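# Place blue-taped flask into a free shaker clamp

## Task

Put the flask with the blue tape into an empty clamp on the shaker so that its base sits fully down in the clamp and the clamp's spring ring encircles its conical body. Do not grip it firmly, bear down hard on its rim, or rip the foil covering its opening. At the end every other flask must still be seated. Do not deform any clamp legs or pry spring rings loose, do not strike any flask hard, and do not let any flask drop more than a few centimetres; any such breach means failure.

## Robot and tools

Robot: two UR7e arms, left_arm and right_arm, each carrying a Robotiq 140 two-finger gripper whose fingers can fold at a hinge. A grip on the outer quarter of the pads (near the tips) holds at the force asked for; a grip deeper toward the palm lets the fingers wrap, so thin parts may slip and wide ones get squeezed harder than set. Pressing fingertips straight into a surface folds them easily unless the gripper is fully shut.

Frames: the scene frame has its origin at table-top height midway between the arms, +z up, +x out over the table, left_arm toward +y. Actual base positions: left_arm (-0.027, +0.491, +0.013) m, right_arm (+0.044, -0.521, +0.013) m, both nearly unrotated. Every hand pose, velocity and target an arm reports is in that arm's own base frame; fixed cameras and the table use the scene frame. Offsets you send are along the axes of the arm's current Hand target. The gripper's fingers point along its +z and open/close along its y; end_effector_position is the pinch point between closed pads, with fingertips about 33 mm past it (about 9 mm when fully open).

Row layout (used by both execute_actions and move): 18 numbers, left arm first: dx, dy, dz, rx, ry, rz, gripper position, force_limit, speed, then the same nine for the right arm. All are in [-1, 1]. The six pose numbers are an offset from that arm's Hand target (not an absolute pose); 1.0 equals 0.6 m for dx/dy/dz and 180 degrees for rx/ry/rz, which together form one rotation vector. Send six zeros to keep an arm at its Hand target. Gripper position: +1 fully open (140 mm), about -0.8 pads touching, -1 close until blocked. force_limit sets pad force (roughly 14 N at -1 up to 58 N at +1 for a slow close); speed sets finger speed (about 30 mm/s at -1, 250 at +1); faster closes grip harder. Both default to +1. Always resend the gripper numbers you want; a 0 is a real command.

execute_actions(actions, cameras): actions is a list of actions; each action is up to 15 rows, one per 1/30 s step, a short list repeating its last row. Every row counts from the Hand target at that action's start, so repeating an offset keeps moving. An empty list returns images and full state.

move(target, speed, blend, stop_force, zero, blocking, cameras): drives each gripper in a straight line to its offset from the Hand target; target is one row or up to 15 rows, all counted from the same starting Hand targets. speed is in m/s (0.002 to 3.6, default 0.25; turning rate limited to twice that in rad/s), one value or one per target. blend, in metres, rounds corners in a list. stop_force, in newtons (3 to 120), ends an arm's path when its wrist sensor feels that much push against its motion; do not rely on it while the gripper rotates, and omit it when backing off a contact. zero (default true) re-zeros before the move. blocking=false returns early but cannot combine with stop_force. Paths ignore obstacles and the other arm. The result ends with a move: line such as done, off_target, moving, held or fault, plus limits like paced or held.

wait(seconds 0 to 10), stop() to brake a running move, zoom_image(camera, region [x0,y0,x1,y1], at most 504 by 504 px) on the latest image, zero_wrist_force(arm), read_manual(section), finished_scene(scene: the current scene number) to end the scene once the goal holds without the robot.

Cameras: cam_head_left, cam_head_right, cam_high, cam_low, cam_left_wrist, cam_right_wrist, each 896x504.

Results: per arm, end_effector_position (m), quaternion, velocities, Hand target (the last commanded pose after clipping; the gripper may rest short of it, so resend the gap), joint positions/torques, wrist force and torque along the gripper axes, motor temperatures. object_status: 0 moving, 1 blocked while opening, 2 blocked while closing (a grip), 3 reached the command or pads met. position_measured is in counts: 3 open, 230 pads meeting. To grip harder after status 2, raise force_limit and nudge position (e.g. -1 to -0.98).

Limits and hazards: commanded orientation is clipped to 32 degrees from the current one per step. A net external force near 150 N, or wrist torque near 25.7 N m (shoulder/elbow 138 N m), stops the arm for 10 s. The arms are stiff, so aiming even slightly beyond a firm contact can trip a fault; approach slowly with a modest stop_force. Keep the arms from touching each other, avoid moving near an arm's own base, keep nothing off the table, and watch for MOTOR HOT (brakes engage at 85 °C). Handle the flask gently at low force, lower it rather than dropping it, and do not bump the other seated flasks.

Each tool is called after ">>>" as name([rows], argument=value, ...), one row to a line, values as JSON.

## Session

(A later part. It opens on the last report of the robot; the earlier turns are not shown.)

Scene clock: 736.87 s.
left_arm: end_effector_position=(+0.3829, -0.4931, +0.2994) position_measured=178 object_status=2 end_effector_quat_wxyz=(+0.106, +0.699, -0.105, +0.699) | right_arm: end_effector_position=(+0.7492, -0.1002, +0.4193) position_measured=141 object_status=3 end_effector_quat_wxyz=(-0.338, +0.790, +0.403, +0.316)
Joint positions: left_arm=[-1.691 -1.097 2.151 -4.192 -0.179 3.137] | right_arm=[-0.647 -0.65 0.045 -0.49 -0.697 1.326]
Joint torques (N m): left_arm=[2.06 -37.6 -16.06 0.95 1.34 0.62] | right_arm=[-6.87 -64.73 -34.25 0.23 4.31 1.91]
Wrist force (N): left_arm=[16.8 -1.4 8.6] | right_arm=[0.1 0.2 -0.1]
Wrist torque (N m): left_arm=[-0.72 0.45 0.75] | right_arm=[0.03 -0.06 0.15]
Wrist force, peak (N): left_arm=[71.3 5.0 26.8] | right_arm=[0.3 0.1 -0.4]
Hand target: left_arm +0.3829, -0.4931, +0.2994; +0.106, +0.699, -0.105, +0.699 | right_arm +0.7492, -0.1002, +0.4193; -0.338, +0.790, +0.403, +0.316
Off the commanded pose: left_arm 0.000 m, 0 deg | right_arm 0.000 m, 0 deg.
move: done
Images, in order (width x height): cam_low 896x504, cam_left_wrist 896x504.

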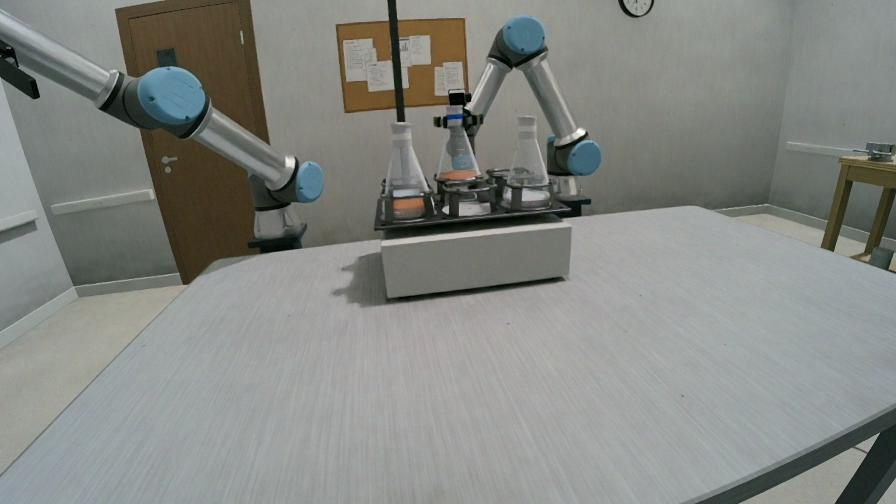

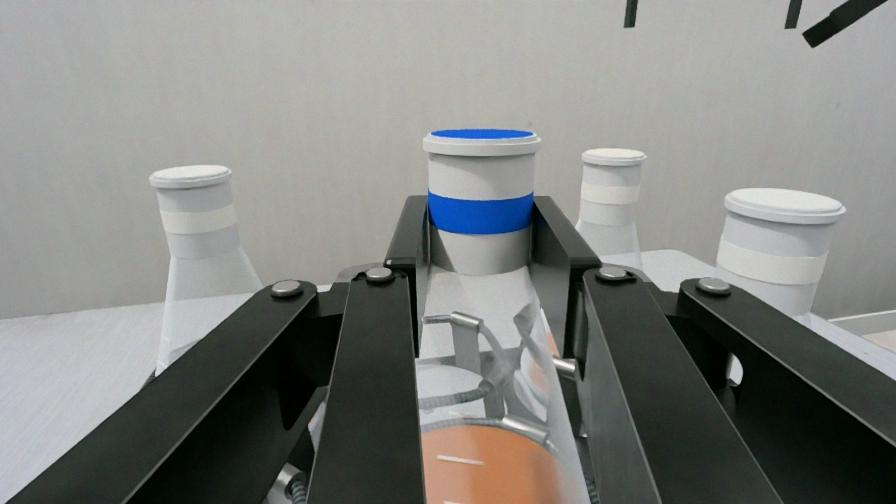

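>>> move([
  [0,0,0.004,0,0,0,-1,-0.1,-1,0,0,0,0,0,0,-0.1,-1,-1],
], speed=0.02)

>>> move(target=[-0.06,0,0,0,0,0,-1,-0.1,-1,0,0,0,0,0,0,-0.1,-1,-1], speed=0.012, stop_force=40)

Scene clock: 752.53 s.
left_arm: end_effector_position=(+0.3852, -0.4938, +0.2994) position_measured=178 object_status=2 end_effector_quat_wxyz=(+0.106, +0.699, -0.105, +0.699) | right_arm: end_effector_position=(+0.7492, -0.1002, +0.4193) position_measured=141 object_status=3 end_effector_quat_wxyz=(-0.338, +0.790, +0.403, +0.316)
Joint positions: left_arm=[-1.685 -1.095 2.147 -4.191 -0.185 3.137] | right_arm=[-0.647 -0.65 0.045 -0.49 -0.697 1.326]
Joint torques (N m): left_arm=[-2.29 -22.64 -18.79 0.88 -1.83 0.63] | right_arm=[-6.47 -65.13 -34.39 0.21 4.24 1.89]
Wrist force (N): left_arm=[-0.2 -2.5 -2.2] | right_arm=[0.2 0.2 -0.2]
Wrist torque (N m): left_arm=[-0.03 0.20 0.63] | right_arm=[0.02 -0.07 0.14]
Wrist force, peak (N): left_arm=[17.4 -1.6 8.3] | right_arm=[0.3 0.1 -0.4]
Hand target: left_arm +0.3852, -0.4938, +0.2994; +0.106, +0.699, -0.105, +0.699 | right_arm +0.7492, -0.1002, +0.4193; -0.338, +0.790, +0.403, +0.316
Off the commanded pose: left_arm 0.000 m, 0 deg | right_arm 0.000 m, 0 deg.
move: done

Scene clock: 753.70 s.
left_arm: end_effector_position=(+0.3852, -0.4939, +0.2983) position_measured=178 object_status=2 end_effector_quat_wxyz=(+0.106, +0.699, -0.105, +0.699) | right_arm: end_effector_position=(+0.7492, -0.1002, +0.4193) position_measured=141 object_status=3 end_effector_quat_wxyz=(-0.338, +0.790, +0.403, +0.316)
Joint positions: left_arm=[-1.685 -1.093 2.147 -4.194 -0.185 3.137] | right_arm=[-0.647 -0.65 0.045 -0.49 -0.697 1.326]
Joint torques (N m): left_arm=[-5.03 -35.28 -12.03 0.71 0.13 2] | right_arm=[-5.99 -64.9 -34.35 0.05 4.56 1.86]
Wrist force (N): left_arm=[27.9 4.3 13.0] | right_arm=[0.0 0.1 0.0]
Wrist torque (N m): left_arm=[-0.12 0.37 0.73] | right_arm=[-0.01 -0.05 0.14]
Wrist force, peak (N): left_arm=[46.4 5.5 16.7] | right_arm=[0.2 0.1 -0.3]
Hand target: left_arm +0.3852, -0.4939, +0.2984; +0.106, +0.699, -0.105, +0.699 (not the last commanded pose) | right_arm +0.7492, -0.1002, +0.4193; -0.338, +0.790, +0.403, +0.316
Off the commanded pose: left_arm 0.035 m, 0 deg | right_arm 0.000 m, 0 deg.
move: contact (left_arm)

>>> move([
  [0.0015,0.0017,0.004,0,0,0,-1,-0.1,-1,0,0,0,0,0,0,-0.1,-1,-1],
], speed=0.02)

>>> move(target=[-0.06,0,0,0,0,0,-1,-0.1,-1,0,0,0,0,0,0,-0.1,-1,-1], speed=0.012, stop_force=50, cameras=["cam_left_wrist","cam_low","cam_high"])

>>> zoom_image(camera="cam_low", region=[430, 150, 500, 220])

>>> zoom_image(camera="cam_high", region=[440, 170, 520, 260])

Scene clock: 762.30 s.
left_arm: end_effector_position=(+0.3873, -0.4956, +0.2993) position_measured=178 object_status=2 end_effector_quat_wxyz=(+0.106, +0.699, -0.105, +0.699) | right_arm: end_effector_position=(+0.7492, -0.1002, +0.4193) position_measured=141 object_status=3 end_effector_quat_wxyz=(-0.338, +0.790, +0.403, +0.316)
Joint positions: left_arm=[-1.68 -1.092 2.141 -4.188 -0.191 3.137] | right_arm=[-0.647 -0.65 0.045 -0.49 -0.697 1.326]
Joint torques (N m): left_arm=[-3.85 -25.3 -17.64 0.13 -2.92 1.4] | right_arm=[-6.59 -65.04 -35.39 0.05 4.21 1.53]
Wrist force (N): left_arm=[-7.0 -4.8 -2.2] | right_arm=[0.2 0.0 0.1]
Wrist torque (N m): left_arm=[0.07 0.26 0.79] | right_arm=[-0.02 -0.09 0.15]
Wrist force, peak (N): left_arm=[29.8 4.2 12.9] | right_arm=[0.4 0.3 -0.1]
Hand target: left_arm +0.3872, -0.4955, +0.2993; +0.106, +0.699, -0.105, +0.699 | right_arm +0.7492, -0.1002, +0.4193; -0.338, +0.790, +0.403, +0.316
Off the commanded pose: left_arm 0.000 m, 0 deg | right_arm 0.000 m, 0 deg.
move: done

Scene clock: 765.43 s.
left_arm: end_effector_position=(+0.3871, -0.4956, +0.2714) position_measured=178 object_status=2 end_effector_quat_wxyz=(+0.107, +0.699, -0.104, +0.699) | right_arm: end_effector_position=(+0.7492, -0.1002, +0.4193) position_measured=141 object_status=3 end_effector_quat_wxyz=(-0.338, +0.790, +0.403, +0.316)
Joint positions: left_arm=[-1.68 -1.023 2.145 -4.262 -0.191 3.136] | right_arm=[-0.647 -0.65 0.045 -0.49 -0.697 1.326]
Joint torques (N m): left_arm=[4.3 -26.69 4.78 4.39 1.14 -1.11] | right_arm=[-6.2 -64.27 -34.31 -0.08 4.33 2.09]
Wrist force (N): left_arm=[46.2 2.8 -10.1] | right_arm=[0.1 0.0 -0.3]
Wrist torque (N m): left_arm=[0.54 0.54 0.30] | right_arm=[-0.02 -0.06 0.14]
Wrist force, peak (N): left_arm=[59.9 2.9 -13.0] | right_arm=[0.3 0.1 -0.3]
Hand target: left_arm +0.3872, -0.4956, +0.2714; +0.107, +0.699, -0.104, +0.699 (not the last commanded pose) | right_arm +0.7492, -0.1002, +0.4193; -0.338, +0.790, +0.403, +0.316
Off the commanded pose: left_arm 0.008 m, 0 deg | right_arm 0.000 m, 0 deg.
move: contact (left_arm)
Images, in order (width x height): cam_high 896x504, cam_low 896x504, cam_left_wrist 896x504.

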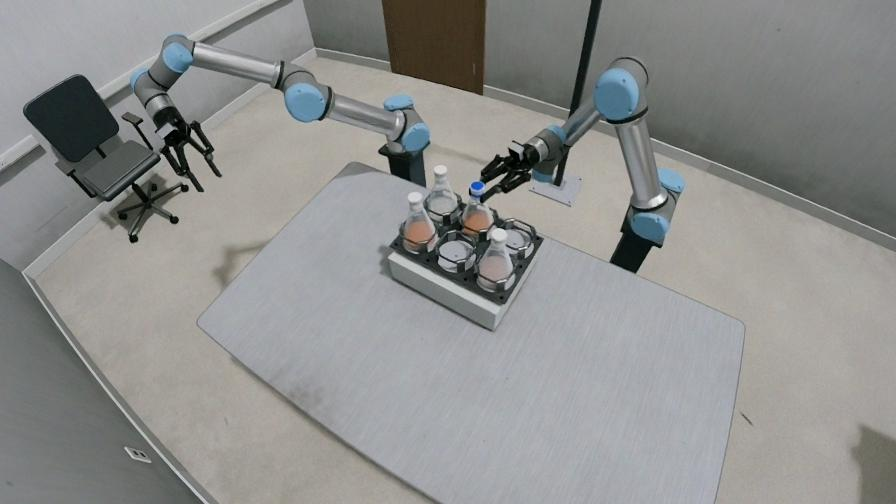

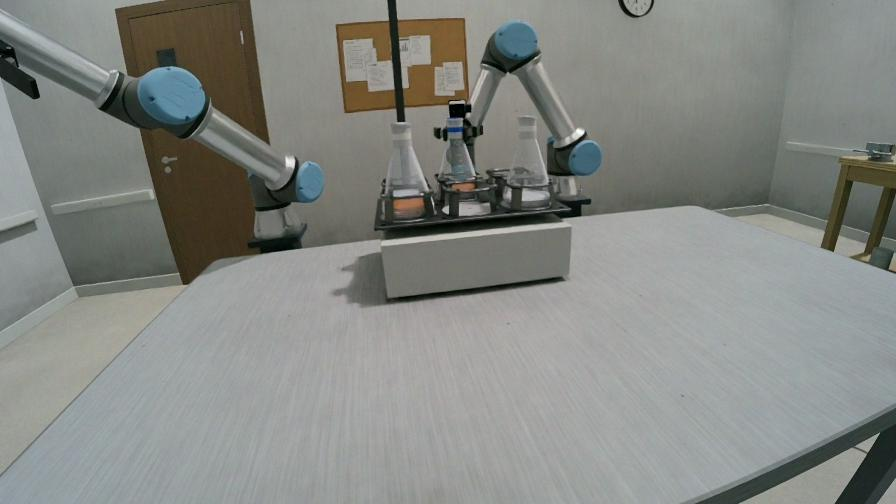

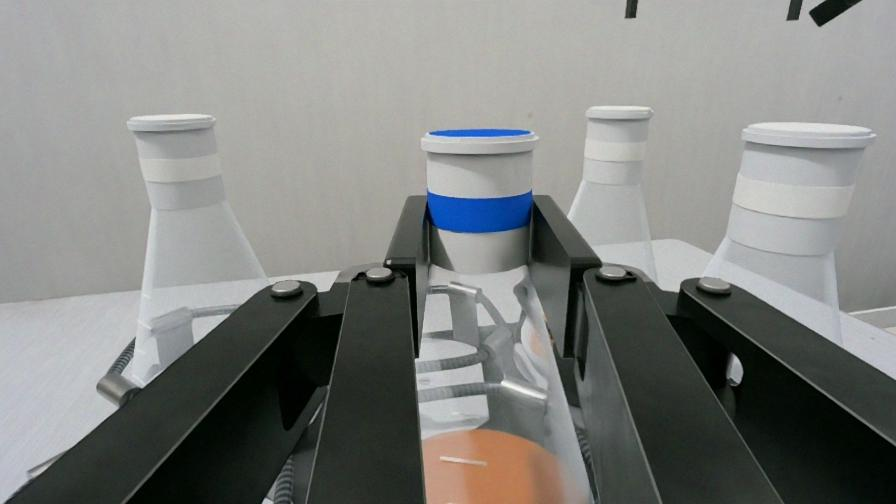

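Scaled by 7.200 from the camera's 896x504 image, which has a finer 1280x720 frame.

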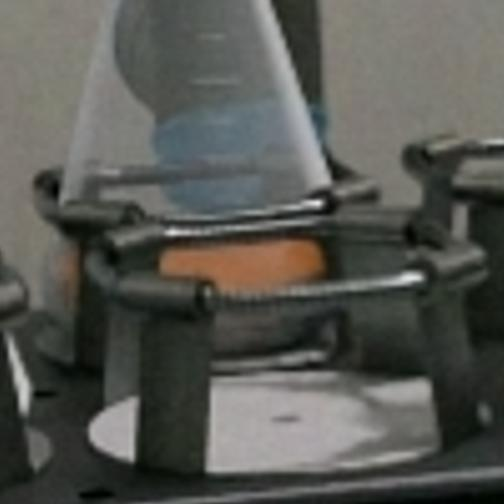

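Scaled by 5.600 from the camera's 896x504 image, which has a finer 1280x720 frame.

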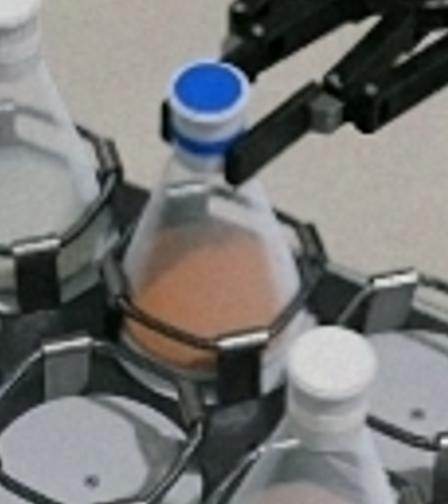

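>>> move(target=[0.002,0,0,0,0,0,-1,-0.1,-1,0,0,0,0,0,0,-0.1,-1,-1], speed=0.01)

>>> move(target=[-0.03,0,0,0,0,0,-1,-0.1,-1,0,0,0,0,0,0,-0.1,-1,-1], speed=0.008, stop_force=20)

Scene clock: 772.77 s.
left_arm: end_effector_position=(+0.3872, -0.4956, +0.2726) position_measured=178 object_status=2 end_effector_quat_wxyz=(+0.106, +0.699, -0.105, +0.699) | right_arm: end_effector_position=(+0.7492, -0.1002, +0.4193) position_measured=141 object_status=3 end_effector_quat_wxyz=(-0.338, +0.790, +0.403, +0.316)
Joint positions: left_arm=[-1.68 -1.026 2.145 -4.259 -0.191 3.136] | right_arm=[-0.647 -0.65 0.045 -0.49 -0.697 1.326]
Joint torques (N m): left_arm=[5.17 -47.65 -5.34 0.69 1.3 0.75] | right_arm=[-6.4 -64.57 -34.57 0.04 4.15 1.86]
Wrist force (N): left_arm=[-3.0 2.0 -0.5] | right_arm=[0.3 0.1 -0.3]
Wrist torque (N m): left_arm=[0.49 0.42 0.19] | right_arm=[0.00 -0.09 0.15]
Wrist force, peak (N): left_arm=[46.6 3.0 -10.5] | right_arm=[0.3 0.1 -0.3]
Hand target: left_arm +0.3872, -0.4956, +0.2726; +0.107, +0.699, -0.104, +0.699 | right_arm +0.7492, -0.1002, +0.4193; -0.338, +0.790, +0.403, +0.316
Off the commanded pose: left_arm 0.000 m, 0 deg | right_arm 0.000 m, 0 deg.
move: done

Scene clock: 773.63 s.
left_arm: end_effector_position=(+0.3872, -0.4956, +0.2720) position_measured=178 object_status=2 end_effector_quat_wxyz=(+0.107, +0.699, -0.104, +0.699) | right_arm: end_effector_position=(+0.7492, -0.1002, +0.4193) position_measured=141 object_status=3 end_effector_quat_wxyz=(-0.338, +0.790, +0.403, +0.316)
Joint positions: left_arm=[-1.68 -1.024 2.145 -4.26 -0.191 3.136] | right_arm=[-0.647 -0.65 0.045 -0.49 -0.697 1.326]
Joint torques (N m): left_arm=[3.74 -39.57 -8.44 2.7 1.1 -0.8] | right_arm=[-6.7 -64.85 -35.17 -0.08 4.17 2.06]
Wrist force (N): left_arm=[16.6 3.5 -2.7] | right_arm=[0.0 0.1 -0.2]
Wrist torque (N m): left_arm=[0.76 0.84 0.24] | right_arm=[0.00 -0.06 0.14]
Wrist force, peak (N): left_arm=[29.8 3.6 -4.9] | right_arm=[0.3 0.2 -0.2]
Hand target: left_arm +0.3872, -0.4956, +0.2720; +0.107, +0.699, -0.104, +0.699 (not the last commanded pose) | right_arm +0.7492, -0.1002, +0.4193; -0.338, +0.790, +0.403, +0.316
Off the commanded pose: left_arm 0.017 m, 0 deg | right_arm 0.000 m, 0 deg.
move: contact (left_arm)

>>> move(target=[0.001,0,0,0,0,0,-1,-0.1,-1,0,0,0,0,0,0,-0.1,-1,-1], speed=0.01)

>>> move([
  [0,0,0,0,0,0,-0.2,-1,-1,0,0,0,0,0,0,-0.1,-1,-1],
  [0,0,-0.2,0,0,0,-0.2,-1,-1,0,0,0,0,0,0,-0.1,-1,-1],
], speed=0.08, cameras=["cam_left_wrist","cam_low","cam_high"])

>>> zoom_image(camera="cam_low", region=[370, 100, 570, 240])

>>> zoom_image(camera="cam_high", region=[380, 150, 560, 300])

Scene clock: 783.87 s.
left_arm: end_effector_position=(+0.3872, -0.4956, +0.2726) position_measured=178 object_status=2 end_effector_quat_wxyz=(+0.107, +0.699, -0.104, +0.699) | right_arm: end_effector_position=(+0.7492, -0.1002, +0.4193) position_measured=141 object_status=3 end_effector_quat_wxyz=(-0.338, +0.790, +0.403, +0.316)
Joint positions: left_arm=[-1.68 -1.026 2.145 -4.259 -0.191 3.136] | right_arm=[-0.647 -0.65 0.045 -0.49 -0.697 1.326]
Joint torques (N m): left_arm=[4.47 -49.22 -18.91 0.96 1.19 2.01] | right_arm=[-6.52 -63.98 -34.78 0 4.41 1.71]
Wrist force (N): left_arm=[-6.5 3.0 0.3] | right_arm=[0.1 0.1 -0.3]
Wrist torque (N m): left_arm=[0.70 0.70 0.19] | right_arm=[0.00 -0.05 0.15]
Wrist force, peak (N): left_arm=[17.7 3.5 -2.8] | right_arm=[0.2 0.3 -0.4]
Hand target: left_arm +0.3872, -0.4956, +0.2726; +0.107, +0.699, -0.104, +0.699 | right_arm +0.7492, -0.1002, +0.4193; -0.338, +0.790, +0.403, +0.316
Off the commanded pose: left_arm 0.000 m, 0 deg | right_arm 0.000 m, 0 deg.
move: done

Scene clock: 786.53 s.
left_arm: end_effector_position=(+0.2726, -0.4601, +0.2727) position_measured=154 object_status=3 end_effector_quat_wxyz=(+0.107, +0.700, -0.104, +0.699) | right_arm: end_effector_position=(+0.7492, -0.1002, +0.4193) position_measured=141 object_status=3 end_effector_quat_wxyz=(-0.338, +0.790, +0.403, +0.316)
Joint positions: left_arm=[-2.007 -1.082 2.274 -4.337 0.137 3.141] | right_arm=[-0.647 -0.65 0.045 -0.49 -0.697 1.326]
Joint torques (N m): left_arm=[-0.97 -21.33 -15.16 2.35 -0.96 2.61] | right_arm=[-6.59 -64.37 -34.69 -0.01 4.21 1.87]
Wrist force (N): left_arm=[-3.1 3.8 0.5] | right_arm=[0.1 0.0 -0.2]
Wrist torque (N m): left_arm=[0.65 0.79 -0.09] | right_arm=[-0.01 -0.05 0.15]
Wrist force, peak (N): left_arm=[-8.0 3.0 0.2] | right_arm=[0.4 0.1 -0.3]
Hand target: left_arm +0.2725, -0.4602, +0.2727; +0.107, +0.699, -0.104, +0.699 | right_arm +0.7492, -0.1002, +0.4193; -0.338, +0.790, +0.403, +0.316
Off the commanded pose: left_arm 0.000 m, 0 deg | right_arm 0.000 m, 0 deg.
move: done
Images, in order (width x height): cam_high 896x504, cam_low 896x504, cam_left_wrist 896x504.

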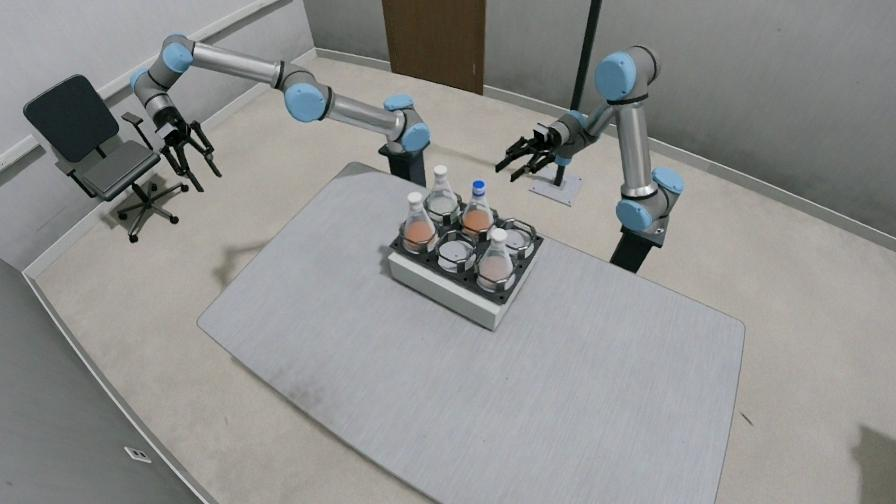

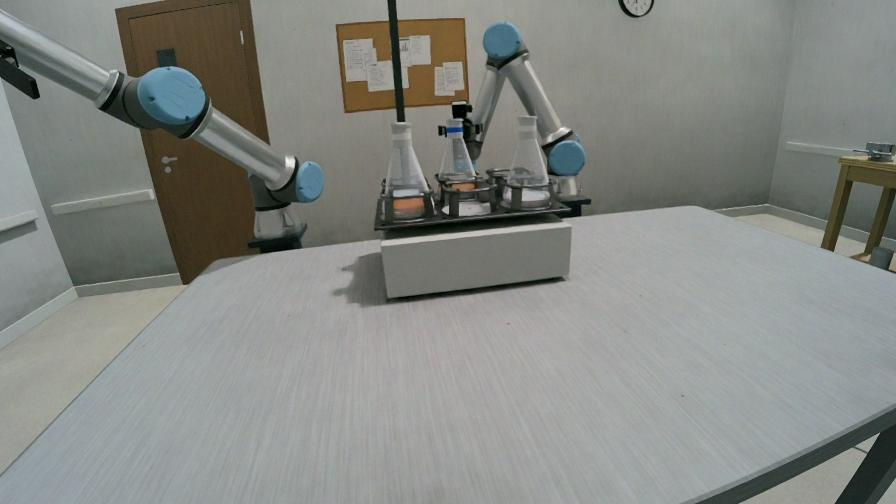

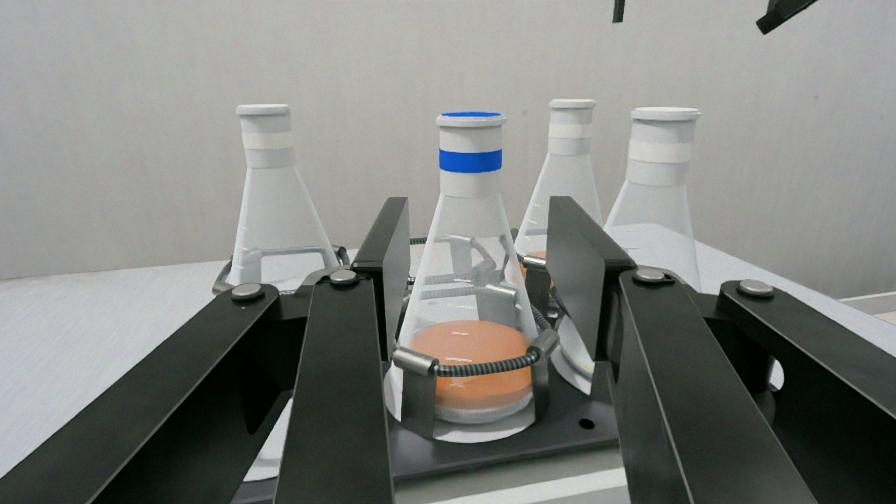

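Scaled by 2.520 from the camera's 896x504 image, which has a finer 1280x720 frame.

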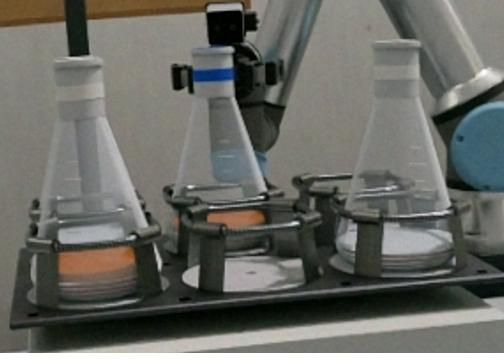

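Scaled by 2.800 from the camera's 896x504 image, which has a finer 1280x720 frame.

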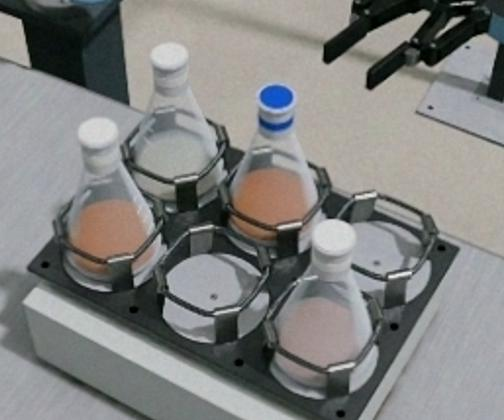

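Seated, ring round the cone, base on the plate.

>>> finished_scene(scene=2)

The scene is finished: the task was done.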